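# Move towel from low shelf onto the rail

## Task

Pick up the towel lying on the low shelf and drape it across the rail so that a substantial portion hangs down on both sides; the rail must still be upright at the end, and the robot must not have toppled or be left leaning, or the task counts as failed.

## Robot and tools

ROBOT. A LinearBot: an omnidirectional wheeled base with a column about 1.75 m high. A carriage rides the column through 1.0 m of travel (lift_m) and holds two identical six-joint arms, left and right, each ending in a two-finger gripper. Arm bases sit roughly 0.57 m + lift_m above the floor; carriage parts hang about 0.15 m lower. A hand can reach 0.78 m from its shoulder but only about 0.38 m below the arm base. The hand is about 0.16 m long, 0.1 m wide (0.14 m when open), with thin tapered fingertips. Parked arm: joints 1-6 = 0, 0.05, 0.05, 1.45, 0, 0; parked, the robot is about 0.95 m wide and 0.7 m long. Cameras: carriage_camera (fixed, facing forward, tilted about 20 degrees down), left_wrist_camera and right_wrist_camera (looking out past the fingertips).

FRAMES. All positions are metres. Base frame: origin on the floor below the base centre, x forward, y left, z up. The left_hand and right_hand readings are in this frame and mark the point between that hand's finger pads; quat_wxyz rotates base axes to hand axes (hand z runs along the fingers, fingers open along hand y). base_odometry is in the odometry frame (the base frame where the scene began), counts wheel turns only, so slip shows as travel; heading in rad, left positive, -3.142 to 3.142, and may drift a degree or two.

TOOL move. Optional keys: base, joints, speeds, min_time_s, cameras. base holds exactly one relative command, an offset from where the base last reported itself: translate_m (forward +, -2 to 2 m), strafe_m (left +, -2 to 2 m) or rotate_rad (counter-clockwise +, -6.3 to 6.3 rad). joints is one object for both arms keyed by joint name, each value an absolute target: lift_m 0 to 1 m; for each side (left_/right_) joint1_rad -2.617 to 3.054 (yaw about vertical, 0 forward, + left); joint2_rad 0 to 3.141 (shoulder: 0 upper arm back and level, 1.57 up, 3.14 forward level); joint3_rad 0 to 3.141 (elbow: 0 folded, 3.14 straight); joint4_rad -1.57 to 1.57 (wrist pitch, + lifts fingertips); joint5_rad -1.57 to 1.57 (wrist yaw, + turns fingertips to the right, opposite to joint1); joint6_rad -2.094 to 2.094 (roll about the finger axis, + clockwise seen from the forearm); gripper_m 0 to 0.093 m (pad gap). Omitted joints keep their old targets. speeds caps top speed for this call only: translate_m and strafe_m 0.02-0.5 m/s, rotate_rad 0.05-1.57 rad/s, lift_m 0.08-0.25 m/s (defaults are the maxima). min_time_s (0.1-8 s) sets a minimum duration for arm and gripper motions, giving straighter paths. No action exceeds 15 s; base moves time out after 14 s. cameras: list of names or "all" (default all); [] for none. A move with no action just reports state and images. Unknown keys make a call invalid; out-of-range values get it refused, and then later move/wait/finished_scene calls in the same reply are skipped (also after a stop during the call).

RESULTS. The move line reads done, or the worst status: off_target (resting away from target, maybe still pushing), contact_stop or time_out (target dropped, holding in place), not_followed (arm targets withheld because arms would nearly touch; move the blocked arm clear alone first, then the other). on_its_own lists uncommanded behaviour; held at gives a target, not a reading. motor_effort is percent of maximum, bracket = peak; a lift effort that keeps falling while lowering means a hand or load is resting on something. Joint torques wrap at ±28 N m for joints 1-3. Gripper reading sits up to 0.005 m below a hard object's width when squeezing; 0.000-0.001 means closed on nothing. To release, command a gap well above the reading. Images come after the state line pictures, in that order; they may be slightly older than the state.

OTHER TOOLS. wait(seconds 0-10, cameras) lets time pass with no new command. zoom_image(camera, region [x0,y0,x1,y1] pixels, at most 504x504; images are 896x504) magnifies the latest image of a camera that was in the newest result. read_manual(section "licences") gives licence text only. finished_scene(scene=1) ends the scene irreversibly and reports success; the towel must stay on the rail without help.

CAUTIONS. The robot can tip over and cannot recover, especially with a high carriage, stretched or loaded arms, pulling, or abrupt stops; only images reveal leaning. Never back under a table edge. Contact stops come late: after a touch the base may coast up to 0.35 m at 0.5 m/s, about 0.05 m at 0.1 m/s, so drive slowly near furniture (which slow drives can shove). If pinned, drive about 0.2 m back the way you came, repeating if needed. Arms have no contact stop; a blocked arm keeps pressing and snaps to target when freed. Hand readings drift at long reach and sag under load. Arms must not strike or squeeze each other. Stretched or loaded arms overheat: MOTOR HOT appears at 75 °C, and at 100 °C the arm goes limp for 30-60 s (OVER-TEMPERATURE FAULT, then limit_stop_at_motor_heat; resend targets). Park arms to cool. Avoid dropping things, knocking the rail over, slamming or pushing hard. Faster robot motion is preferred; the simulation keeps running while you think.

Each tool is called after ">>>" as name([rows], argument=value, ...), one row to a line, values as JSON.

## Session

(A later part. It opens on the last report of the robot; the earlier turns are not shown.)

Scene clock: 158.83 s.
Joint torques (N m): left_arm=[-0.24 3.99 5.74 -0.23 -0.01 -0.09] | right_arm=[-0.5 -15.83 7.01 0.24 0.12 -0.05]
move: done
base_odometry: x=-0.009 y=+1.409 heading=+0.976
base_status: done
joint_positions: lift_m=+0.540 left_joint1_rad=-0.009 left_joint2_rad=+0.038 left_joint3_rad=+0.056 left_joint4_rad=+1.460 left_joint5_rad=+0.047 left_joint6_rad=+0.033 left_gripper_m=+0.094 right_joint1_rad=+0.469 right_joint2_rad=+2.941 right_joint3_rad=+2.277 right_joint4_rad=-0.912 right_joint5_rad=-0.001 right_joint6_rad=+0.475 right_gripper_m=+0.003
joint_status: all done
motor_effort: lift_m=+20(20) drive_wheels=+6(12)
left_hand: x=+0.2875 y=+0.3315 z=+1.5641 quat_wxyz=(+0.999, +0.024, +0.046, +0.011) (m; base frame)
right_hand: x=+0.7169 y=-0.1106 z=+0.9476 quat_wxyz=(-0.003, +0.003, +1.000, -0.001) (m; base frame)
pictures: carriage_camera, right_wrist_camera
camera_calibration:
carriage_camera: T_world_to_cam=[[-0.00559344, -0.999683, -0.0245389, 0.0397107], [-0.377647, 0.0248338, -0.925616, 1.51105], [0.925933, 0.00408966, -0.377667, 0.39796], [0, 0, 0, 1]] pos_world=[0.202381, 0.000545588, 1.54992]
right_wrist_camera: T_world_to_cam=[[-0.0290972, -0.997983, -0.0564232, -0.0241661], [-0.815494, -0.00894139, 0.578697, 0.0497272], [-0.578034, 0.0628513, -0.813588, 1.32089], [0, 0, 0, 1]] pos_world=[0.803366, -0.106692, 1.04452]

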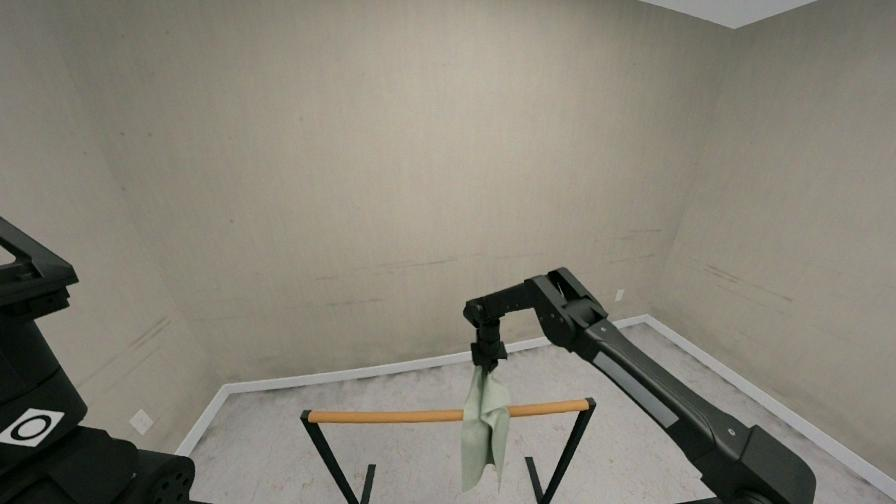

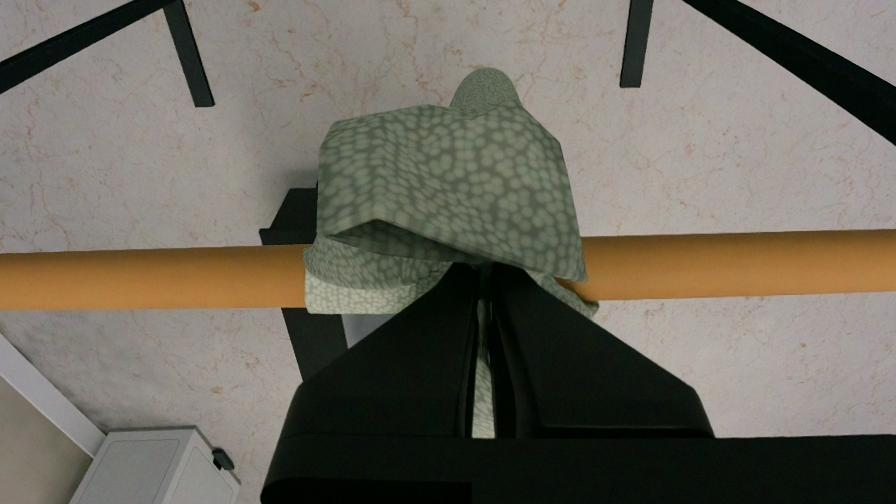

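>>> move(base={"translate_m": 0.17}, speeds={"translate_m": 0.1}, cameras=["carriage_camera", "right_wrist_camera"])

Scene clock: 164.73 s.
Joint torques (N m): left_arm=[-0.31 4.05 5.82 -0.2 0.01 -0.08] | right_arm=[-0.46 -15.77 7.01 0.34 0.13 -0.03]
move: done
base_odometry: x=+0.086 y=+1.550 heading=+0.977
base_status: done
joint_positions: lift_m=+0.540 left_joint1_rad=-0.009 left_joint2_rad=+0.038 left_joint3_rad=+0.056 left_joint4_rad=+1.460 left_joint5_rad=+0.047 left_joint6_rad=+0.033 left_gripper_m=+0.094 right_joint1_rad=+0.469 right_joint2_rad=+2.941 right_joint3_rad=+2.277 right_joint4_rad=-0.920 right_joint5_rad=-0.001 right_joint6_rad=+0.475 right_gripper_m=+0.003
joint_status: not commanded
motor_effort: lift_m=+20(20) drive_wheels=+6(14)
left_hand: x=+0.2873 y=+0.3315 z=+1.5641 quat_wxyz=(+0.999, +0.024, +0.046, +0.011) (m; base frame)
right_hand: x=+0.7151 y=-0.1114 z=+0.9477 quat_wxyz=(-0.007, +0.003, +1.000, -0.003) (m; base frame)
pictures: carriage_camera, right_wrist_camera
camera_calibration:
carriage_camera: T_world_to_cam=[[-0.00559344, -0.999683, -0.0245389, 0.0397107], [-0.377647, 0.0248338, -0.925616, 1.51105], [0.925933, 0.00408966, -0.377667, 0.39796], [0, 0, 0, 1]] pos_world=[0.202381, 0.000545588, 1.54992]
right_wrist_camera: T_world_to_cam=[[-0.0291353, -0.998155, -0.0532767, -0.0279627], [-0.811131, -0.00753845, 0.584816, 0.0394657], [-0.584138, 0.0602532, -0.809415, 1.32002], [0, 0, 0, 1]] pos_world=[0.802272, -0.107149, 1.04387]

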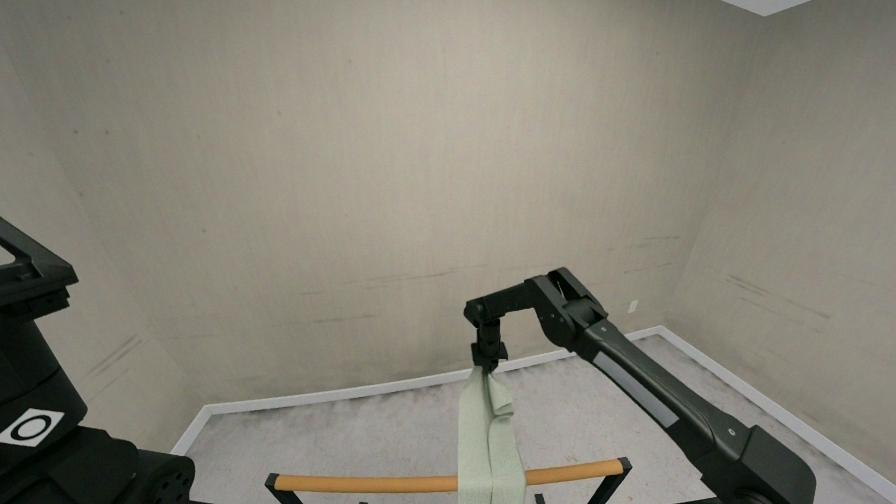

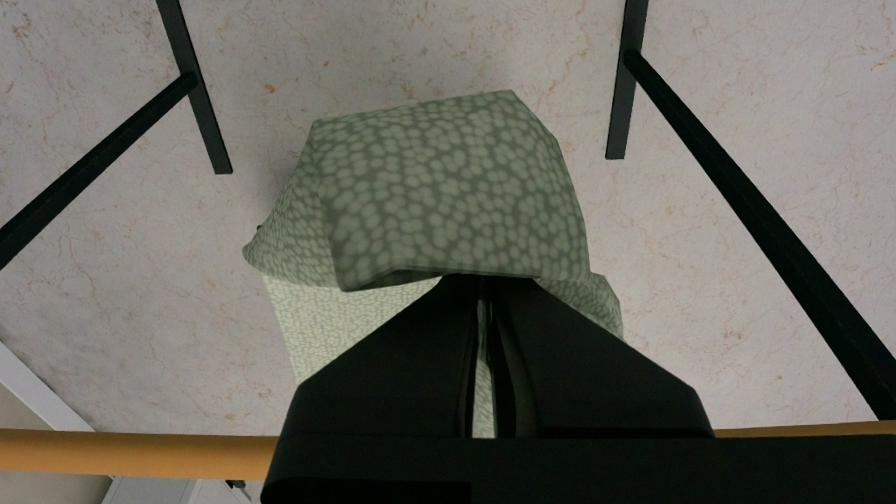

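>>> move(joints={"lift_m": 0.34}, base={"translate_m": -0.08}, speeds={"translate_m": 0.05, "lift_m": 0.12}, cameras=["carriage_camera", "right_wrist_camera"])

Scene clock: 169.90 s.
Joint torques (N m): left_arm=[-0.14 4.05 5.74 -0.2 0 -0.09] | right_arm=[-0.58 -15.87 6.69 0.32 0.12 -0.03]
move: done
base_odometry: x=+0.041 y=+1.483 heading=+0.976
base_status: done
joint_positions: lift_m=+0.340 left_joint1_rad=-0.009 left_joint2_rad=+0.038 left_joint3_rad=+0.056 left_joint4_rad=+1.460 left_joint5_rad=+0.047 left_joint6_rad=+0.033 left_gripper_m=+0.094 right_joint1_rad=+0.469 right_joint2_rad=+2.942 right_joint3_rad=+2.281 right_joint4_rad=-0.917 right_joint5_rad=-0.001 right_joint6_rad=+0.475 right_gripper_m=+0.003
joint_status: all done
motor_effort: lift_m=+20(20) drive_wheels=-7(11)
left_hand: x=+0.2875 y=+0.3315 z=+1.3641 quat_wxyz=(+0.999, +0.024, +0.046, +0.011) (m; base frame)
right_hand: x=+0.7170 y=-0.1104 z=+0.7484 quat_wxyz=(-0.003, +0.003, +1.000, -0.001) (m; base frame)
pictures: carriage_camera, right_wrist_camera
camera_calibration:
carriage_camera: T_world_to_cam=[[-0.00559344, -0.999683, -0.0245389, 0.0348033], [-0.377647, 0.0248338, -0.925616, 1.32594], [0.925933, 0.00408966, -0.377667, 0.322432], [0, 0, 0, 1]] pos_world=[0.202381, 0.000545588, 1.34993]
right_wrist_camera: T_world_to_cam=[[-0.0287796, -0.997975, -0.0567313, -0.0351788], [-0.814896, -0.0094443, 0.57953, 0.164018], [-0.578892, 0.0629088, -0.812974, 1.15905], [0, 0, 0, 1]] pos_world=[0.803608, -0.106473, 0.845225]

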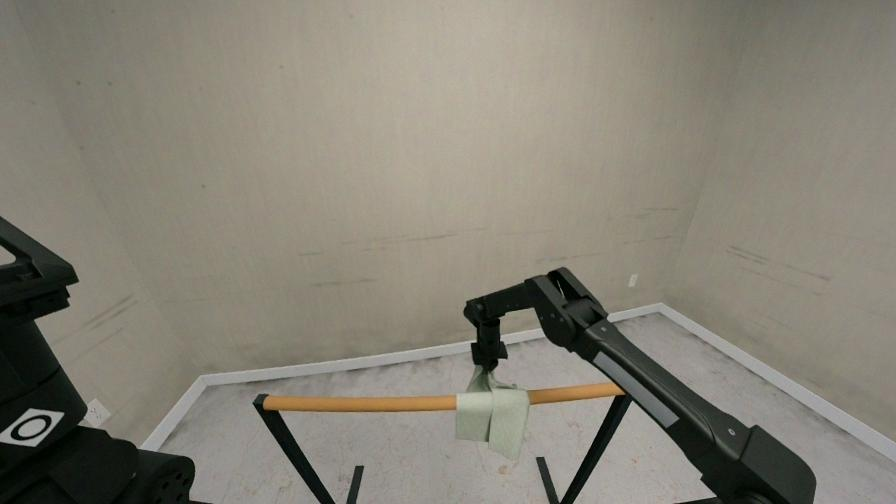

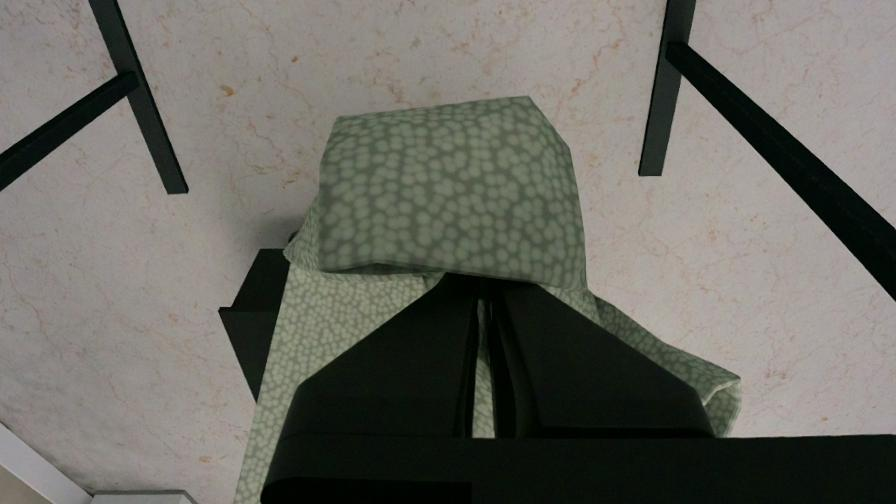

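>>> move(joints={"right_gripper_m": 0.05}, min_time_s=1.5, cameras=["carriage_camera", "right_wrist_camera"])

Scene clock: 174.67 s.
Joint torques (N m): left_arm=[-0.18 4.04 5.79 -0.2 0.01 -0.08] | right_arm=[-0.5 -15.79 6.69 0.32 0.12 -0.03]
move: done
base_odometry: x=+0.041 y=+1.483 heading=+0.976
base_status: not commanded
joint_positions: lift_m=+0.340 left_joint1_rad=-0.009 left_joint2_rad=+0.038 left_joint3_rad=+0.056 left_joint4_rad=+1.460 left_joint5_rad=+0.047 left_joint6_rad=+0.033 left_gripper_m=+0.094 right_joint1_rad=+0.469 right_joint2_rad=+2.942 right_joint3_rad=+2.281 right_joint4_rad=-0.917 right_joint5_rad=-0.001 right_joint6_rad=+0.475 right_gripper_m=+0.050
joint_status: all done
motor_effort: lift_m=+20(20) drive_wheels=-7(7)
left_hand: x=+0.2875 y=+0.3315 z=+1.3641 quat_wxyz=(+0.999, +0.024, +0.046, +0.011) (m; base frame)
right_hand: x=+0.7170 y=-0.1104 z=+0.7484 quat_wxyz=(-0.003, +0.003, +1.000, -0.001) (m; base frame)
pictures: carriage_camera, right_wrist_camera
camera_calibration:
carriage_camera: T_world_to_cam=[[-0.00559344, -0.999683, -0.0245389, 0.0348033], [-0.377647, 0.0248338, -0.925616, 1.32594], [0.925933, 0.00408966, -0.377667, 0.322432], [0, 0, 0, 1]] pos_world=[0.202381, 0.000545588, 1.34993]
right_wrist_camera: T_world_to_cam=[[-0.0287796, -0.997975, -0.0567313, -0.0351788], [-0.814896, -0.0094443, 0.57953, 0.164018], [-0.578892, 0.0629088, -0.812974, 1.15905], [0, 0, 0, 1]] pos_world=[0.803608, -0.106473, 0.845225]

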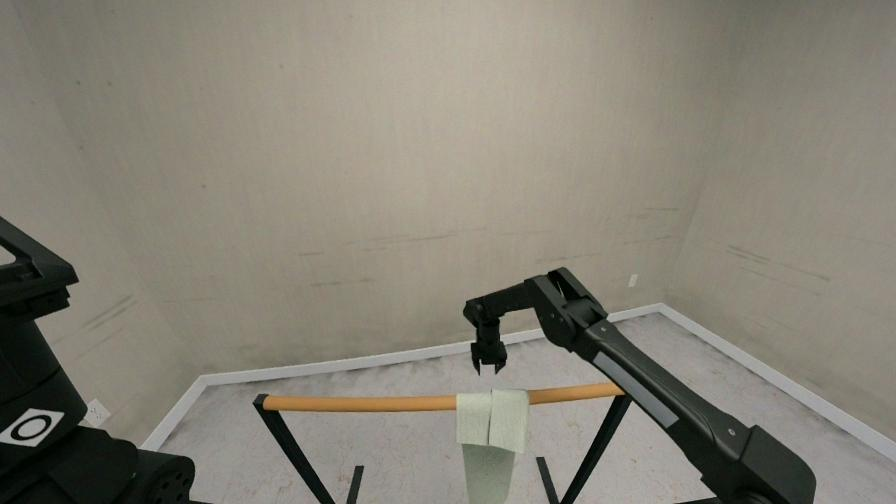

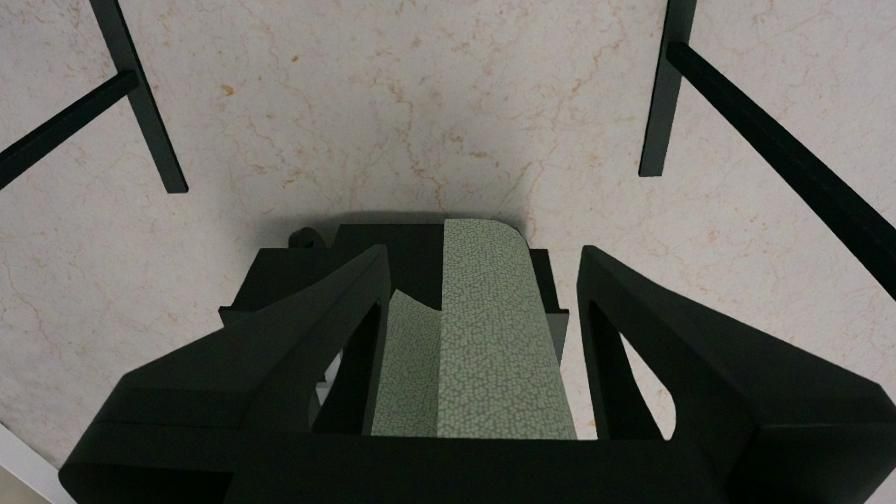

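>>> move(joints={"lift_m": 0.6}, cameras=["right_wrist_camera"])

>>> move(base={"translate_m": -0.5}, speeds={"translate_m": 0.25}, cameras=["carriage_camera", "right_wrist_camera"])

>>> zoom_image(camera="carriage_camera", region=[300, 280, 620, 500])

Scene clock: 180.33 s.
Joint torques (N m): left_arm=[-0.21 4.05 5.78 -0.21 0.02 -0.09] | right_arm=[-0.38 -15.82 6.57 0.31 0.12 -0.01]
move: done
base_odometry: x=+0.041 y=+1.483 heading=+0.976
base_status: not commanded
joint_positions: lift_m=+0.600 left_joint1_rad=-0.009 left_joint2_rad=+0.038 left_joint3_rad=+0.056 left_joint4_rad=+1.460 left_joint5_rad=+0.047 left_joint6_rad=+0.033 left_gripper_m=+0.094 right_joint1_rad=+0.469 right_joint2_rad=+2.943 right_joint3_rad=+2.282 right_joint4_rad=-0.914 right_joint5_rad=-0.001 right_joint6_rad=+0.475 right_gripper_m=+0.050
joint_status: all done
motor_effort: lift_m=+24(30) drive_wheels=-7(7)
left_hand: x=+0.2875 y=+0.3315 z=+1.6235 quat_wxyz=(+0.999, +0.024, +0.046, +0.011) (m; base frame)
right_hand: x=+0.7178 y=-0.1100 z=+1.0077 quat_wxyz=(-0.002, +0.003, +1.000, +0.000) (m; base frame)
pictures: right_wrist_camera
camera_calibration:
right_wrist_camera: T_world_to_cam=[[-0.0286231, -0.997895, -0.058185, -0.018706], [-0.816471, -0.0102416, 0.577296, 0.0176974], [-0.576677, 0.0640304, -0.814459, 1.37024], [0, 0, 0, 1]] pos_world=[0.804102, -0.106223, 1.1047]

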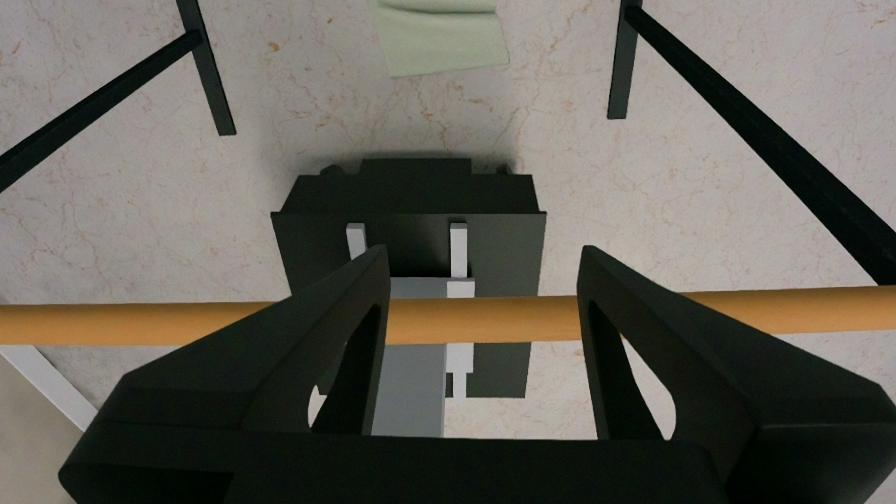

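Scene clock: 183.63 s.
Joint torques (N m): left_arm=[-0.23 3.93 5.86 -0.22 -0.03 -0.08] | right_arm=[-0.16 -15.97 6.5 0.3 0.13 -0.03]
move: done
base_odometry: x=-0.239 y=+1.069 heading=+0.976
base_status: done
joint_positions: lift_m=+0.600 left_joint1_rad=-0.009 left_joint2_rad=+0.038 left_joint3_rad=+0.056 left_joint4_rad=+1.459 left_joint5_rad=+0.047 left_joint6_rad=+0.033 left_gripper_m=+0.094 right_joint1_rad=+0.466 right_joint2_rad=+2.943 right_joint3_rad=+2.282 right_joint4_rad=-0.912 right_joint5_rad=-0.001 right_joint6_rad=+0.475 right_gripper_m=+0.050
joint_status: not commanded
motor_effort: lift_m=+25(25) drive_wheels=-2(16)
left_hand: x=+0.2876 y=+0.3315 z=+1.6235 quat_wxyz=(+0.999, +0.024, +0.046, +0.011) (m; base frame)
right_hand: x=+0.7188 y=-0.1110 z=+1.0077 quat_wxyz=(-0.001, +0.005, +1.000, +0.000) (m; base frame)
pictures: carriage_camera, right_wrist_camera
camera_calibration:
carriage_camera: T_world_to_cam=[[-0.00559344, -0.999683, -0.0245389, 0.0411699], [-0.377647, 0.0248338, -0.925616, 1.56609], [0.925933, 0.00408966, -0.377667, 0.420418], [0, 0, 0, 1]] pos_world=[0.202381, 0.000545588, 1.60938]
right_wrist_camera: T_world_to_cam=[[-0.0311878, -0.997765, -0.0590933, -0.0169016], [-0.817478, -0.0085554, 0.575897, 0.0208506], [-0.575115, 0.0662684, -0.815384, 1.37096], [0, 0, 0, 1]] pos_world=[0.804977, -0.107537, 1.10485]

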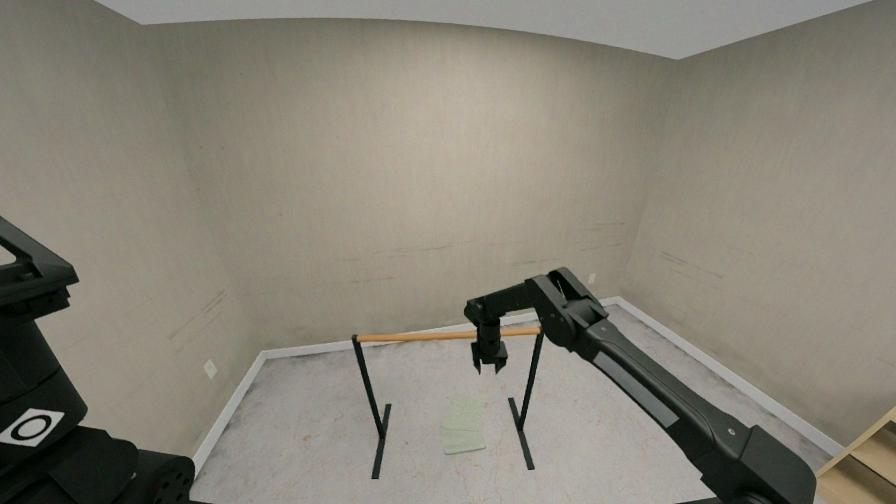

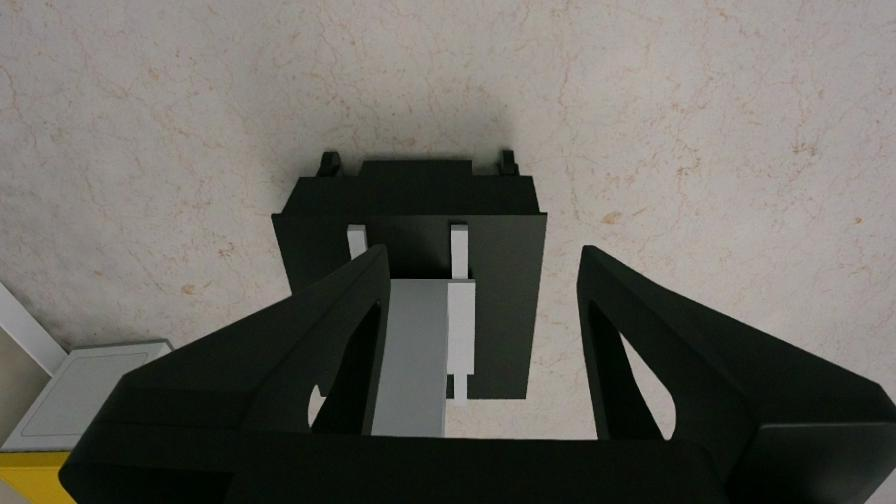

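Scaled by 1.575 from the camera's 896x504 image, which has a finer 1280x720 frame.

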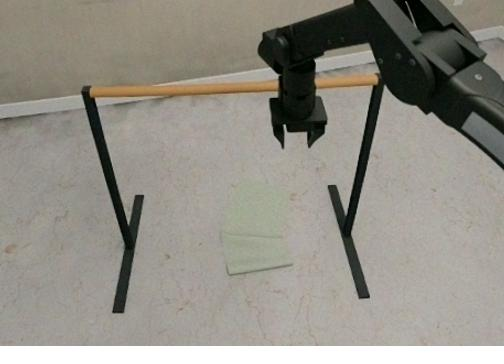

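>>> zoom_image(camera="carriage_camera", region=[410, 370, 540, 470])

>>> move(joints={"lift_m": 0.1, "right_joint1_rad": 0, "right_joint2_rad": 0.05, "right_joint3_rad": 0.05, "right_joint4_rad": 1.45, "right_joint5_rad": 0, "right_joint6_rad": 0}, min_time_s=3, cameras=["carriage_camera"])

>>> zoom_image(camera="carriage_camera", region=[300, 200, 600, 400])

Scaled by 3.877 from the camera's 896x504 image, which has a finer 1280x720 frame.

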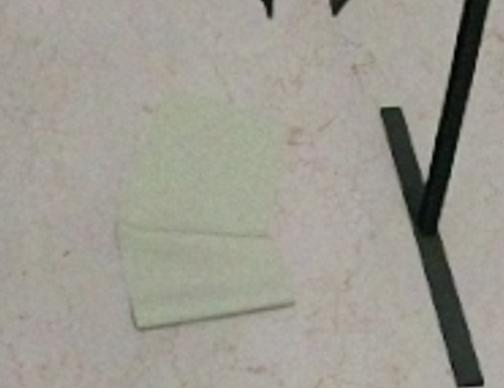

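Scene clock: 227.90 s.
Joint torques (N m): left_arm=[-0.25 4.04 5.78 -0.19 -0.01 -0.08] | right_arm=[-0.94 2.81 4.89 0.02 0.08 -0.07]
move: done
base_odometry: x=-0.239 y=+1.069 heading=+0.976
base_status: not commanded
joint_positions: lift_m=+0.100 left_joint1_rad=-0.009 left_joint2_rad=+0.038 left_joint3_rad=+0.056 left_joint4_rad=+1.459 left_joint5_rad=+0.047 left_joint6_rad=+0.033 left_gripper_m=+0.094 right_joint1_rad=+0.007 right_joint2_rad=+0.066 right_joint3_rad=+0.069 right_joint4_rad=+1.433 right_joint5_rad=-0.001 right_joint6_rad=+0.010 right_gripper_m=+0.050
joint_status: all done
motor_effort: lift_m=+19(20) drive_wheels=-1(2)
left_hand: x=+0.2876 y=+0.3315 z=+1.1241 quat_wxyz=(+0.999, +0.024, +0.046, +0.011) (m; base frame)
right_hand: x=+0.2989 y=-0.3393 z=+1.1269 quat_wxyz=(+0.998, +0.000, +0.067, +0.009) (m; base frame)
pictures: carriage_camera
camera_calibration:
carriage_camera: T_world_to_cam=[[-0.00559344, -0.999683, -0.0245389, 0.0289143], [-0.377647, 0.0248338, -0.925616, 1.1038], [0.925933, 0.00408966, -0.377667, 0.231798], [0, 0, 0, 1]] pos_world=[0.202381, 0.000545588, 1.10995]

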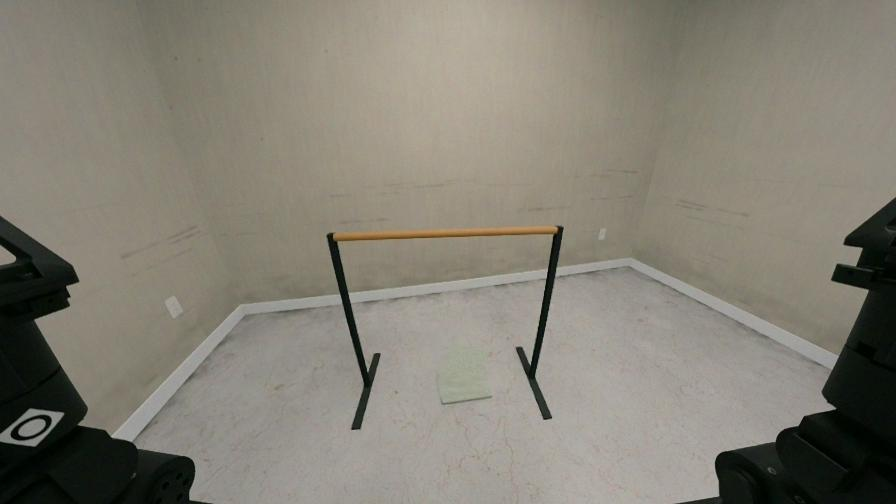

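Scaled by 1.680 from the camera's 896x504 image, which has a finer 1280x720 frame.

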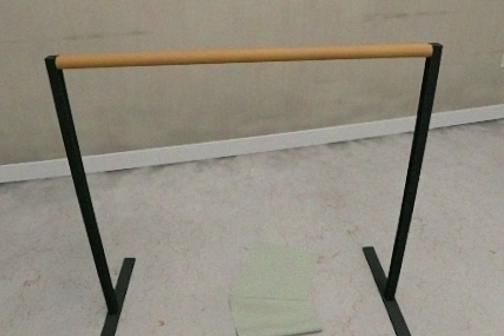

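>>> move(joints={"lift_m": 0.54, "right_joint1_rad": 0.1, "right_joint2_rad": 2.58, "right_joint3_rad": 1.419, "right_joint4_rad": -0.436, "right_joint5_rad": 0, "right_joint6_rad": 1.67, "right_gripper_m": 0.09, "left_joint1_rad": -0.1, "left_joint2_rad": 2.58, "left_joint3_rad": 1.419, "left_joint4_rad": -0.436, "left_joint5_rad": 0, "left_joint6_rad": -1.67, "left_gripper_m": 0.09}, min_time_s=3, cameras=[])

>>> move(base={"translate_m": 0.4}, speeds={"translate_m": 0.15})

Scene clock: 266.47 s.
Joint torques (N m): left_arm=[-0.91 -9.98 5.14 0.19 -0.16 -0.15] | right_arm=[0.49 -11.3 5.45 0.05 0.17 0.25]
move: done
base_odometry: x=-0.239 y=+1.069 heading=+0.976
base_status: not commanded
joint_positions: lift_m=+0.540 left_joint1_rad=-0.094 left_joint2_rad=+2.547 left_joint3_rad=+1.411 left_joint4_rad=-0.415 left_joint5_rad=+0.010 left_joint6_rad=-1.662 left_gripper_m=+0.090 right_joint1_rad=+0.093 right_joint2_rad=+2.543 right_joint3_rad=+1.411 right_joint4_rad=-0.418 right_joint5_rad=-0.001 right_joint6_rad=+1.659 right_gripper_m=+0.090
joint_status: all done
motor_effort: lift_m=+24(30) drive_wheels=+3(3)
left_hand: x=+0.6638 y=+0.3005 z=+0.9495 quat_wxyz=(+0.003, -0.706, +0.708, -0.011) (m; base frame)
right_hand: x=+0.6644 y=-0.3023 z=+0.9511 quat_wxyz=(+0.006, +0.705, +0.709, +0.008) (m; base frame)
pictures: none
No camera images: "cameras" was empty.

Scene clock: 270.03 s.
Joint torques (N m): left_arm=[-0.94 -10.09 4.9 0.24 -0.12 -0.18] | right_arm=[0.23 -11.25 5.5 0.14 0.17 0.16]
move: done
base_odometry: x=-0.015 y=+1.401 heading=+0.977
base_status: done
joint_positions: lift_m=+0.540 left_joint1_rad=-0.094 left_joint2_rad=+2.547 left_joint3_rad=+1.413 left_joint4_rad=-0.423 left_joint5_rad=+0.007 left_joint6_rad=-1.663 left_gripper_m=+0.090 right_joint1_rad=+0.095 right_joint2_rad=+2.543 right_joint3_rad=+1.411 right_joint4_rad=-0.425 right_joint5_rad=-0.001 right_joint6_rad=+1.660 right_gripper_m=+0.090
joint_status: not commanded
motor_effort: lift_m=+24(25) drive_wheels=-6(11)
left_hand: x=+0.6628 y=+0.3011 z=+0.9499 quat_wxyz=(+0.002, -0.706, +0.708, -0.007) (m; base frame)
right_hand: x=+0.6625 y=-0.3016 z=+0.9511 quat_wxyz=(+0.004, +0.705, +0.709, +0.005) (m; base frame)
pictures: carriage_camera, left_wrist_camera, right_wrist_camera
camera_calibration:
carriage_camera: T_world_to_cam=[[-0.00559344, -0.999683, -0.0245389, 0.039698], [-0.377647, 0.0248338, -0.925616, 1.51057], [0.925933, 0.00408966, -0.377667, 0.397764], [0, 0, 0, 1]] pos_world=[0.202381, 0.000545588, 1.5494]
left_wrist_camera: T_world_to_cam=[[0.999122, -0.0244144, 0.0340387, -0.686249], [-0.0399036, -0.801929, 0.596086, -0.294246], [0.0127435, -0.596921, -0.802199, 1.05679], [0, 0, 0, 1]] pos_world=[0.660438, 0.378099, 1.04651]
right_wrist_camera: T_world_to_cam=[[-0.997243, 0.0164373, -0.0723658, 0.746349], [-0.0282608, 0.817558, 0.575152, -0.26721], [0.0686172, 0.575611, -0.814839, 1.03166], [0, 0, 0, 1]] pos_world=[0.665949, -0.387645, 1.04834]

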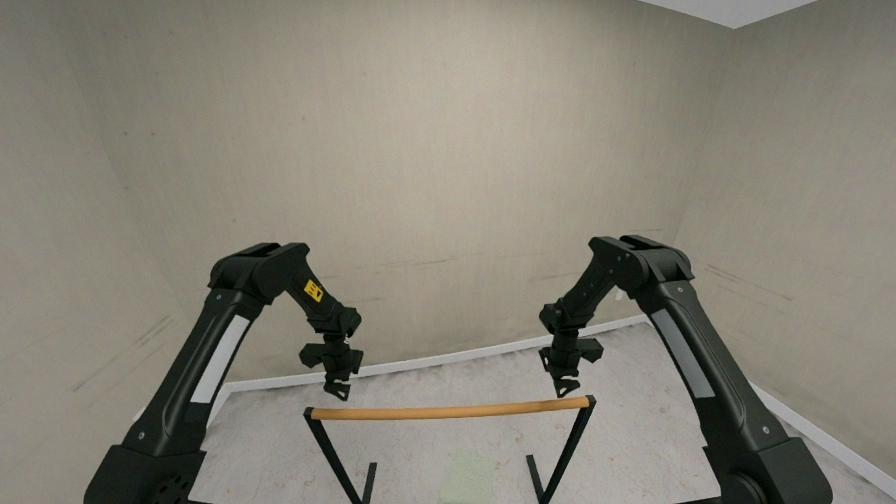

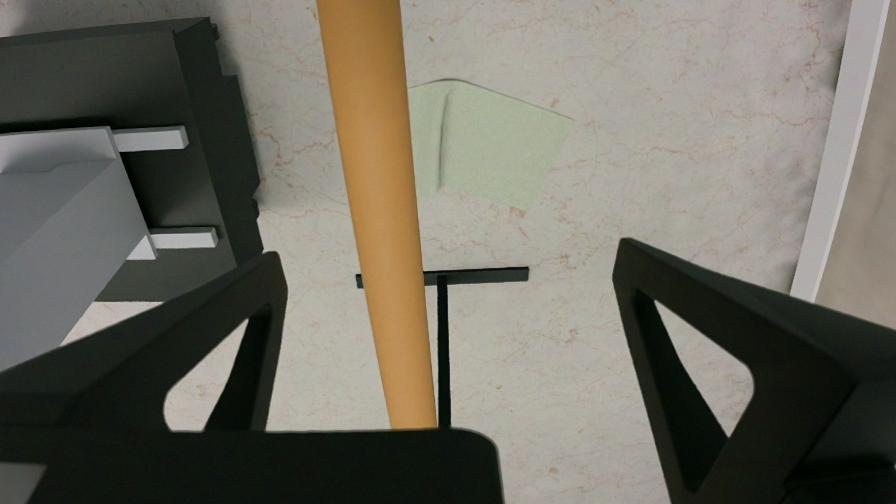

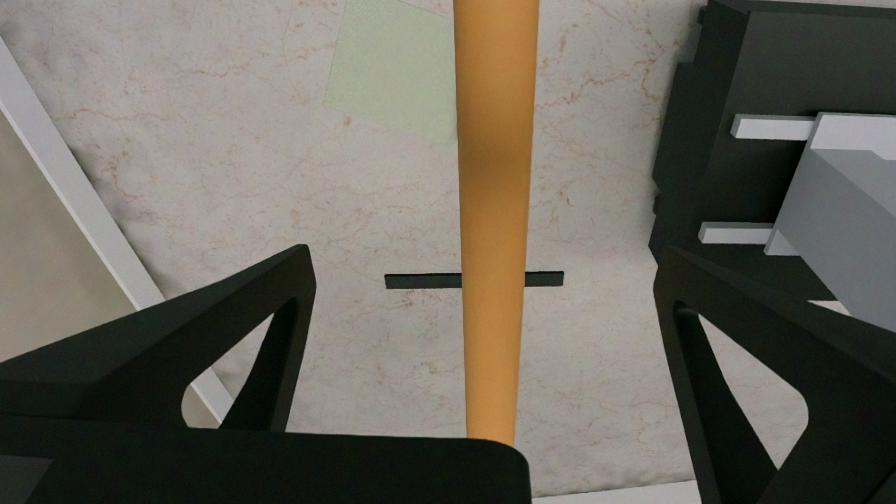

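>>> move(base={"rotate_rad": 0.035}, cameras=[])

>>> move(base={"translate_m": -0.02}, joints={"lift_m": 0.46}, speeds={"translate_m": 0.1}, cameras=["left_wrist_camera", "right_wrist_camera"])

Scene clock: 277.10 s.
Joint torques (N m): left_arm=[-0.77 -9.98 4.85 0.27 -0.12 -0.16] | right_arm=[-0.28 -11.34 5.35 0.12 0.16 0.18]
move: done
base_odometry: x=-0.015 y=+1.401 heading=+1.011
base_status: done
joint_positions: lift_m=+0.540 left_joint1_rad=-0.095 left_joint2_rad=+2.547 left_joint3_rad=+1.415 left_joint4_rad=-0.425 left_joint5_rad=+0.005 left_joint6_rad=-1.663 left_gripper_m=+0.090 right_joint1_rad=+0.101 right_joint2_rad=+2.543 right_joint3_rad=+1.411 right_joint4_rad=-0.428 right_joint5_rad=-0.001 right_joint6_rad=+1.661 right_gripper_m=+0.090
joint_status: not commanded
motor_effort: lift_m=+24(25) drive_wheels=-8(8)
left_hand: x=+0.6631 y=+0.3008 z=+0.9501 quat_wxyz=(+0.002, -0.706, +0.708, -0.007) (m; base frame)
right_hand: x=+0.6616 y=-0.2992 z=+0.9510 quat_wxyz=(+0.003, +0.703, +0.711, +0.004) (m; base frame)
pictures: none
No camera images: "cameras" was empty.

Scene clock: 277.97 s.
Joint torques (N m): left_arm=[-0.84 -11.04 4.29 0.3 -0.1 -0.15] | right_arm=[-0.29 -12.12 4.46 0.16 0.17 0.17]
move: done
base_odometry: x=-0.026 y=+1.384 heading=+1.011
base_status: done
joint_positions: lift_m=+0.460 left_joint1_rad=-0.095 left_joint2_rad=+2.556 left_joint3_rad=+1.421 left_joint4_rad=-0.429 left_joint5_rad=+0.005 left_joint6_rad=-1.663 left_gripper_m=+0.090 right_joint1_rad=+0.101 right_joint2_rad=+2.553 right_joint3_rad=+1.421 right_joint4_rad=-0.431 right_joint5_rad=-0.001 right_joint6_rad=+1.661 right_gripper_m=+0.090
joint_status: all done
motor_effort: lift_m=+20(20) drive_wheels=-6(12)
left_hand: x=+0.6622 y=+0.3009 z=+0.8682 quat_wxyz=(+0.000, -0.706, +0.708, -0.004) (m; base frame)
right_hand: x=+0.6622 y=-0.2993 z=+0.8693 quat_wxyz=(+0.002, +0.703, +0.711, +0.003) (m; base frame)
pictures: left_wrist_camera, right_wrist_camera
camera_calibration:
left_wrist_camera: T_world_to_cam=[[0.99931, -0.0252194, 0.0272688, -0.676888], [-0.036498, -0.802961, 0.594913, -0.246686], [0.00689245, -0.595497, -0.803328, 0.995592], [0, 0, 0, 1]] pos_world=[0.660555, 0.377722, 0.965001]
right_wrist_camera: T_world_to_cam=[[-0.997762, 0.0110663, -0.065936, 0.73317], [-0.0289164, 0.817768, 0.574821, -0.221248], [0.0602815, 0.575441, -0.815618, 0.969894], [0, 0, 0, 1]] pos_world=[0.666665, -0.385301, 0.966583]

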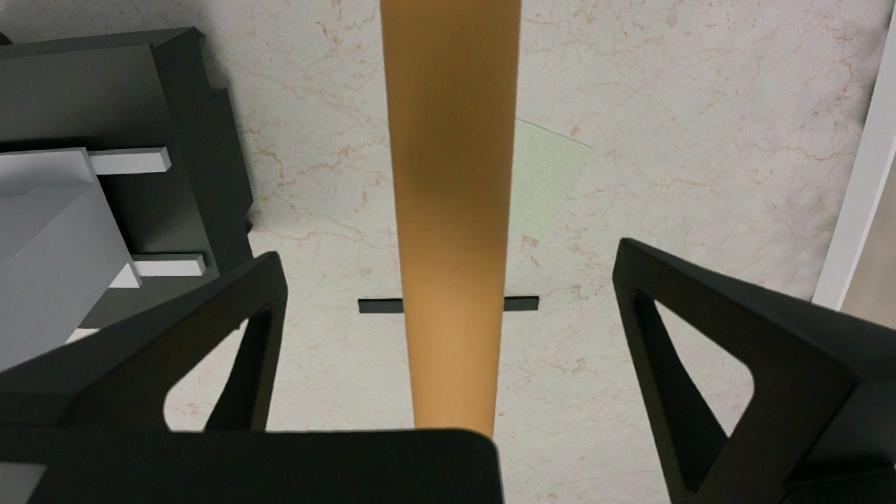

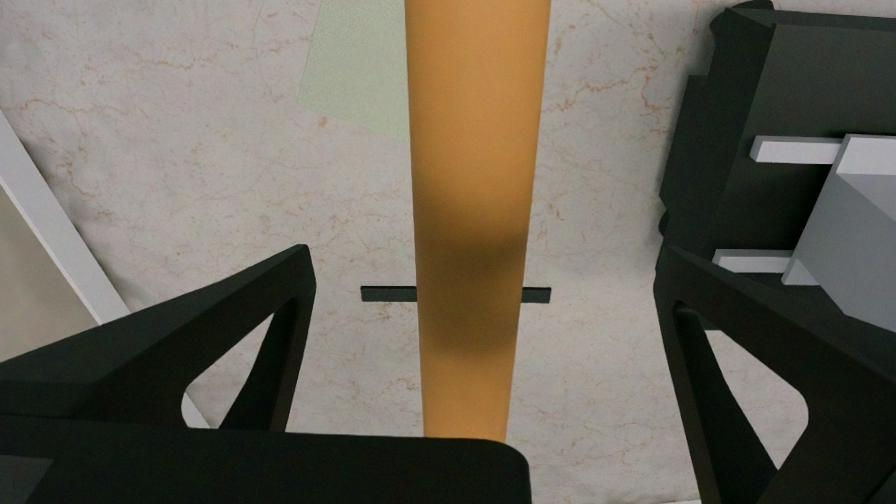

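>>> move(joints={"lift_m": 0.415}, speeds={"lift_m": 0.1}, cameras=["left_wrist_camera", "right_wrist_camera"])

Scene clock: 283.67 s.
Joint torques (N m): left_arm=[-0.79 -10.85 4.27 0.29 -0.09 -0.14] | right_arm=[-0.28 -12.3 4.6 0.18 0.18 0.17]
move: done
base_odometry: x=-0.026 y=+1.384 heading=+1.011
base_status: not commanded
joint_positions: lift_m=+0.415 left_joint1_rad=-0.095 left_joint2_rad=+2.557 left_joint3_rad=+1.421 left_joint4_rad=-0.430 left_joint5_rad=+0.005 left_joint6_rad=-1.663 left_gripper_m=+0.090 right_joint1_rad=+0.101 right_joint2_rad=+2.553 right_joint3_rad=+1.421 right_joint4_rad=-0.432 right_joint5_rad=-0.001 right_joint6_rad=+1.661 right_gripper_m=+0.090
joint_status: all done
motor_effort: lift_m=+20(20) drive_wheels=-6(6)
left_hand: x=+0.6618 y=+0.3009 z=+0.8230 quat_wxyz=(+0.000, -0.706, +0.708, -0.004) (m; base frame)
right_hand: x=+0.6621 y=-0.2993 z=+0.8242 quat_wxyz=(+0.002, +0.703, +0.711, +0.003) (m; base frame)
pictures: left_wrist_camera, right_wrist_camera
camera_calibration:
left_wrist_camera: T_world_to_cam=[[0.99937, -0.0248429, 0.0253645, -0.673808], [-0.0350607, -0.803081, 0.594837, -0.220612], [0.00559229, -0.595351, -0.803446, 0.960196], [0, 0, 0, 1]] pos_world=[0.660279, 0.377746, 0.919785]
right_wrist_camera: T_world_to_cam=[[-0.997812, 0.0110613, -0.0651795, 0.729552], [-0.0284801, 0.817812, 0.57478, -0.195604], [0.0596624, 0.575379, -0.815708, 0.933641], [0, 0, 0, 1]] pos_world=[0.666682, -0.385299, 0.92156]

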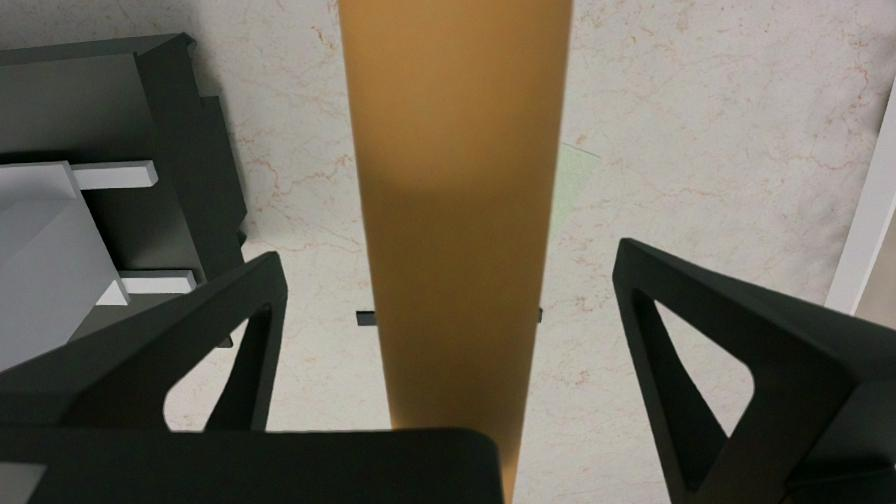

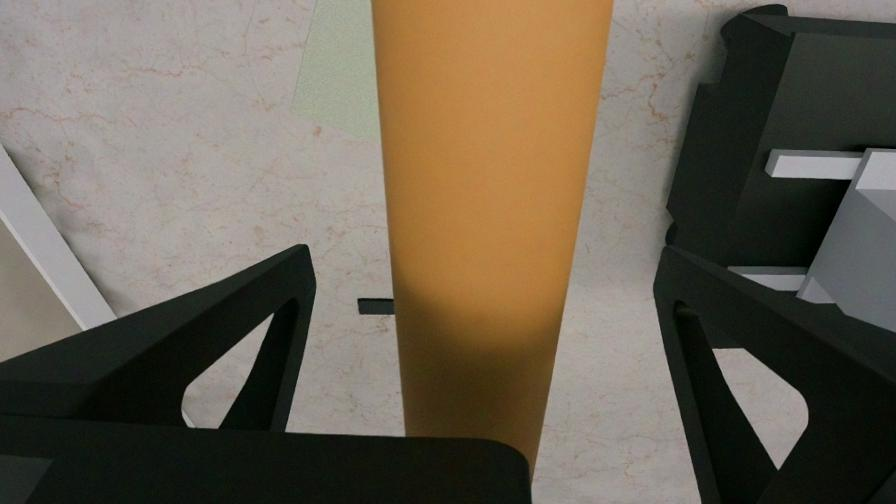

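>>> move(joints={"left_gripper_m": 0.02, "right_gripper_m": 0.02}, min_time_s=3)

Scene clock: 289.47 s.
Joint torques (N m): left_arm=[-0.83 -11.02 4.37 0.3 -0.11 -0.17] | right_arm=[-0.34 -12.34 4.44 0.12 0.18 0.04]
move: off_target
base_odometry: x=-0.026 y=+1.384 heading=+1.011
base_status: not commanded
joint_positions: lift_m=+0.415 left_joint1_rad=-0.095 left_joint2_rad=+2.557 left_joint3_rad=+1.421 left_joint4_rad=-0.430 left_joint5_rad=+0.005 left_joint6_rad=-1.661 left_gripper_m=+0.028 right_joint1_rad=+0.101 right_joint2_rad=+2.553 right_joint3_rad=+1.421 right_joint4_rad=-0.426 right_joint5_rad=-0.001 right_joint6_rad=+1.673 right_gripper_m=+0.028
joint_status: left_gripper_m off_target (ended at +0.028, target +0.020); right_gripper_m off_target (ended at +0.028, target +0.020)
motor_effort: lift_m=+20(20) drive_wheels=-6(6)
left_hand: x=+0.6618 y=+0.3009 z=+0.8230 quat_wxyz=(+0.000, -0.705, +0.709, -0.004) (m; base frame)
right_hand: x=+0.6636 y=-0.2992 z=+0.8243 quat_wxyz=(+0.004, +0.707, +0.707, +0.005) (m; base frame)
pictures: carriage_camera, left_wrist_camera, right_wrist_camera
camera_calibration:
carriage_camera: T_world_to_cam=[[-0.00559344, -0.999683, -0.0245389, 0.0366441], [-0.377647, 0.0248338, -0.925616, 1.39537], [0.925933, 0.00408966, -0.377667, 0.350763], [0, 0, 0, 1]] pos_world=[0.202381, 0.000545588, 1.42495]
left_wrist_camera: T_world_to_cam=[[0.999299, -0.0275117, 0.0253798, -0.672971], [-0.0372144, -0.802992, 0.594827, -0.219205], [0.00401511, -0.595354, -0.803453, 0.961247], [0, 0, 0, 1]] pos_world=[0.660482, 0.377748, 0.919786]
right_wrist_camera: T_world_to_cam=[[-0.99719, 0.0232874, -0.071206, 0.739254], [-0.021979, 0.817701, 0.575223, -0.200407], [0.0716207, 0.575172, -0.814891, 0.924806], [0, 0, 0, 1]] pos_world=[0.666536, -0.385265, 0.921534]

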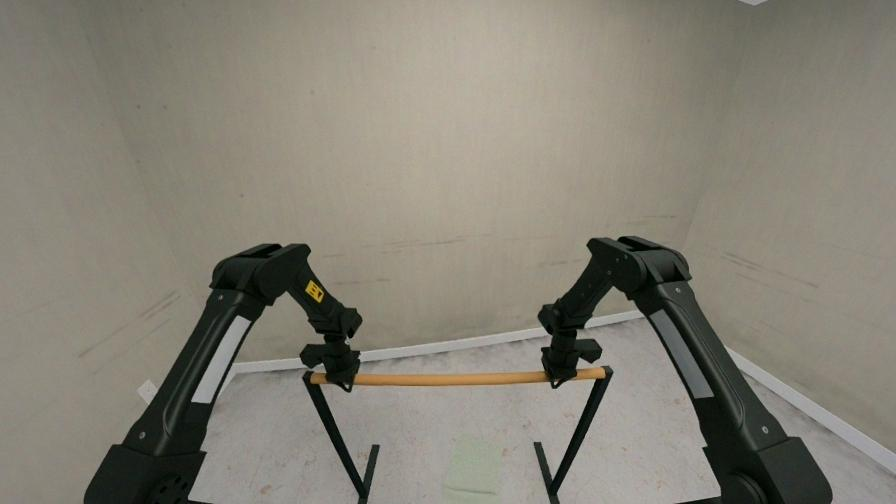

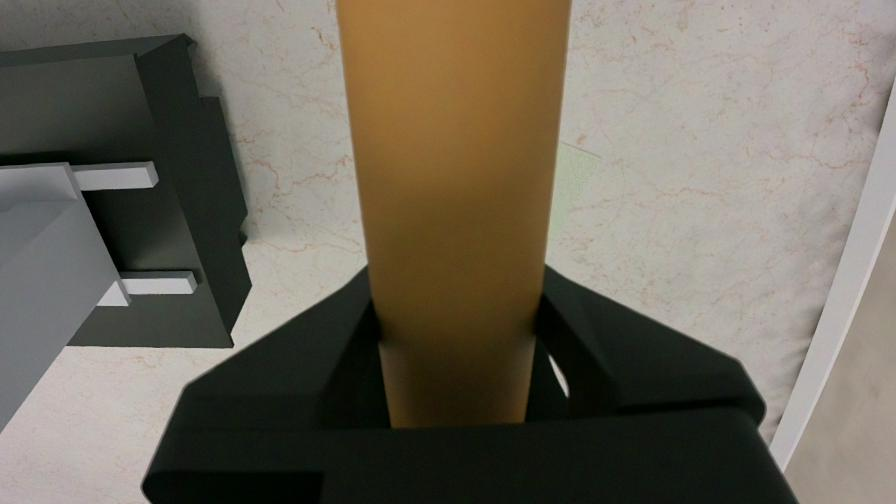

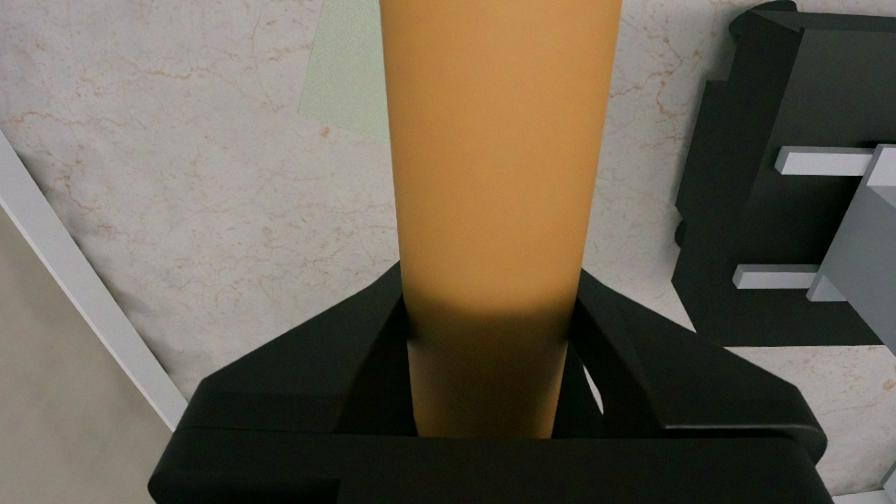

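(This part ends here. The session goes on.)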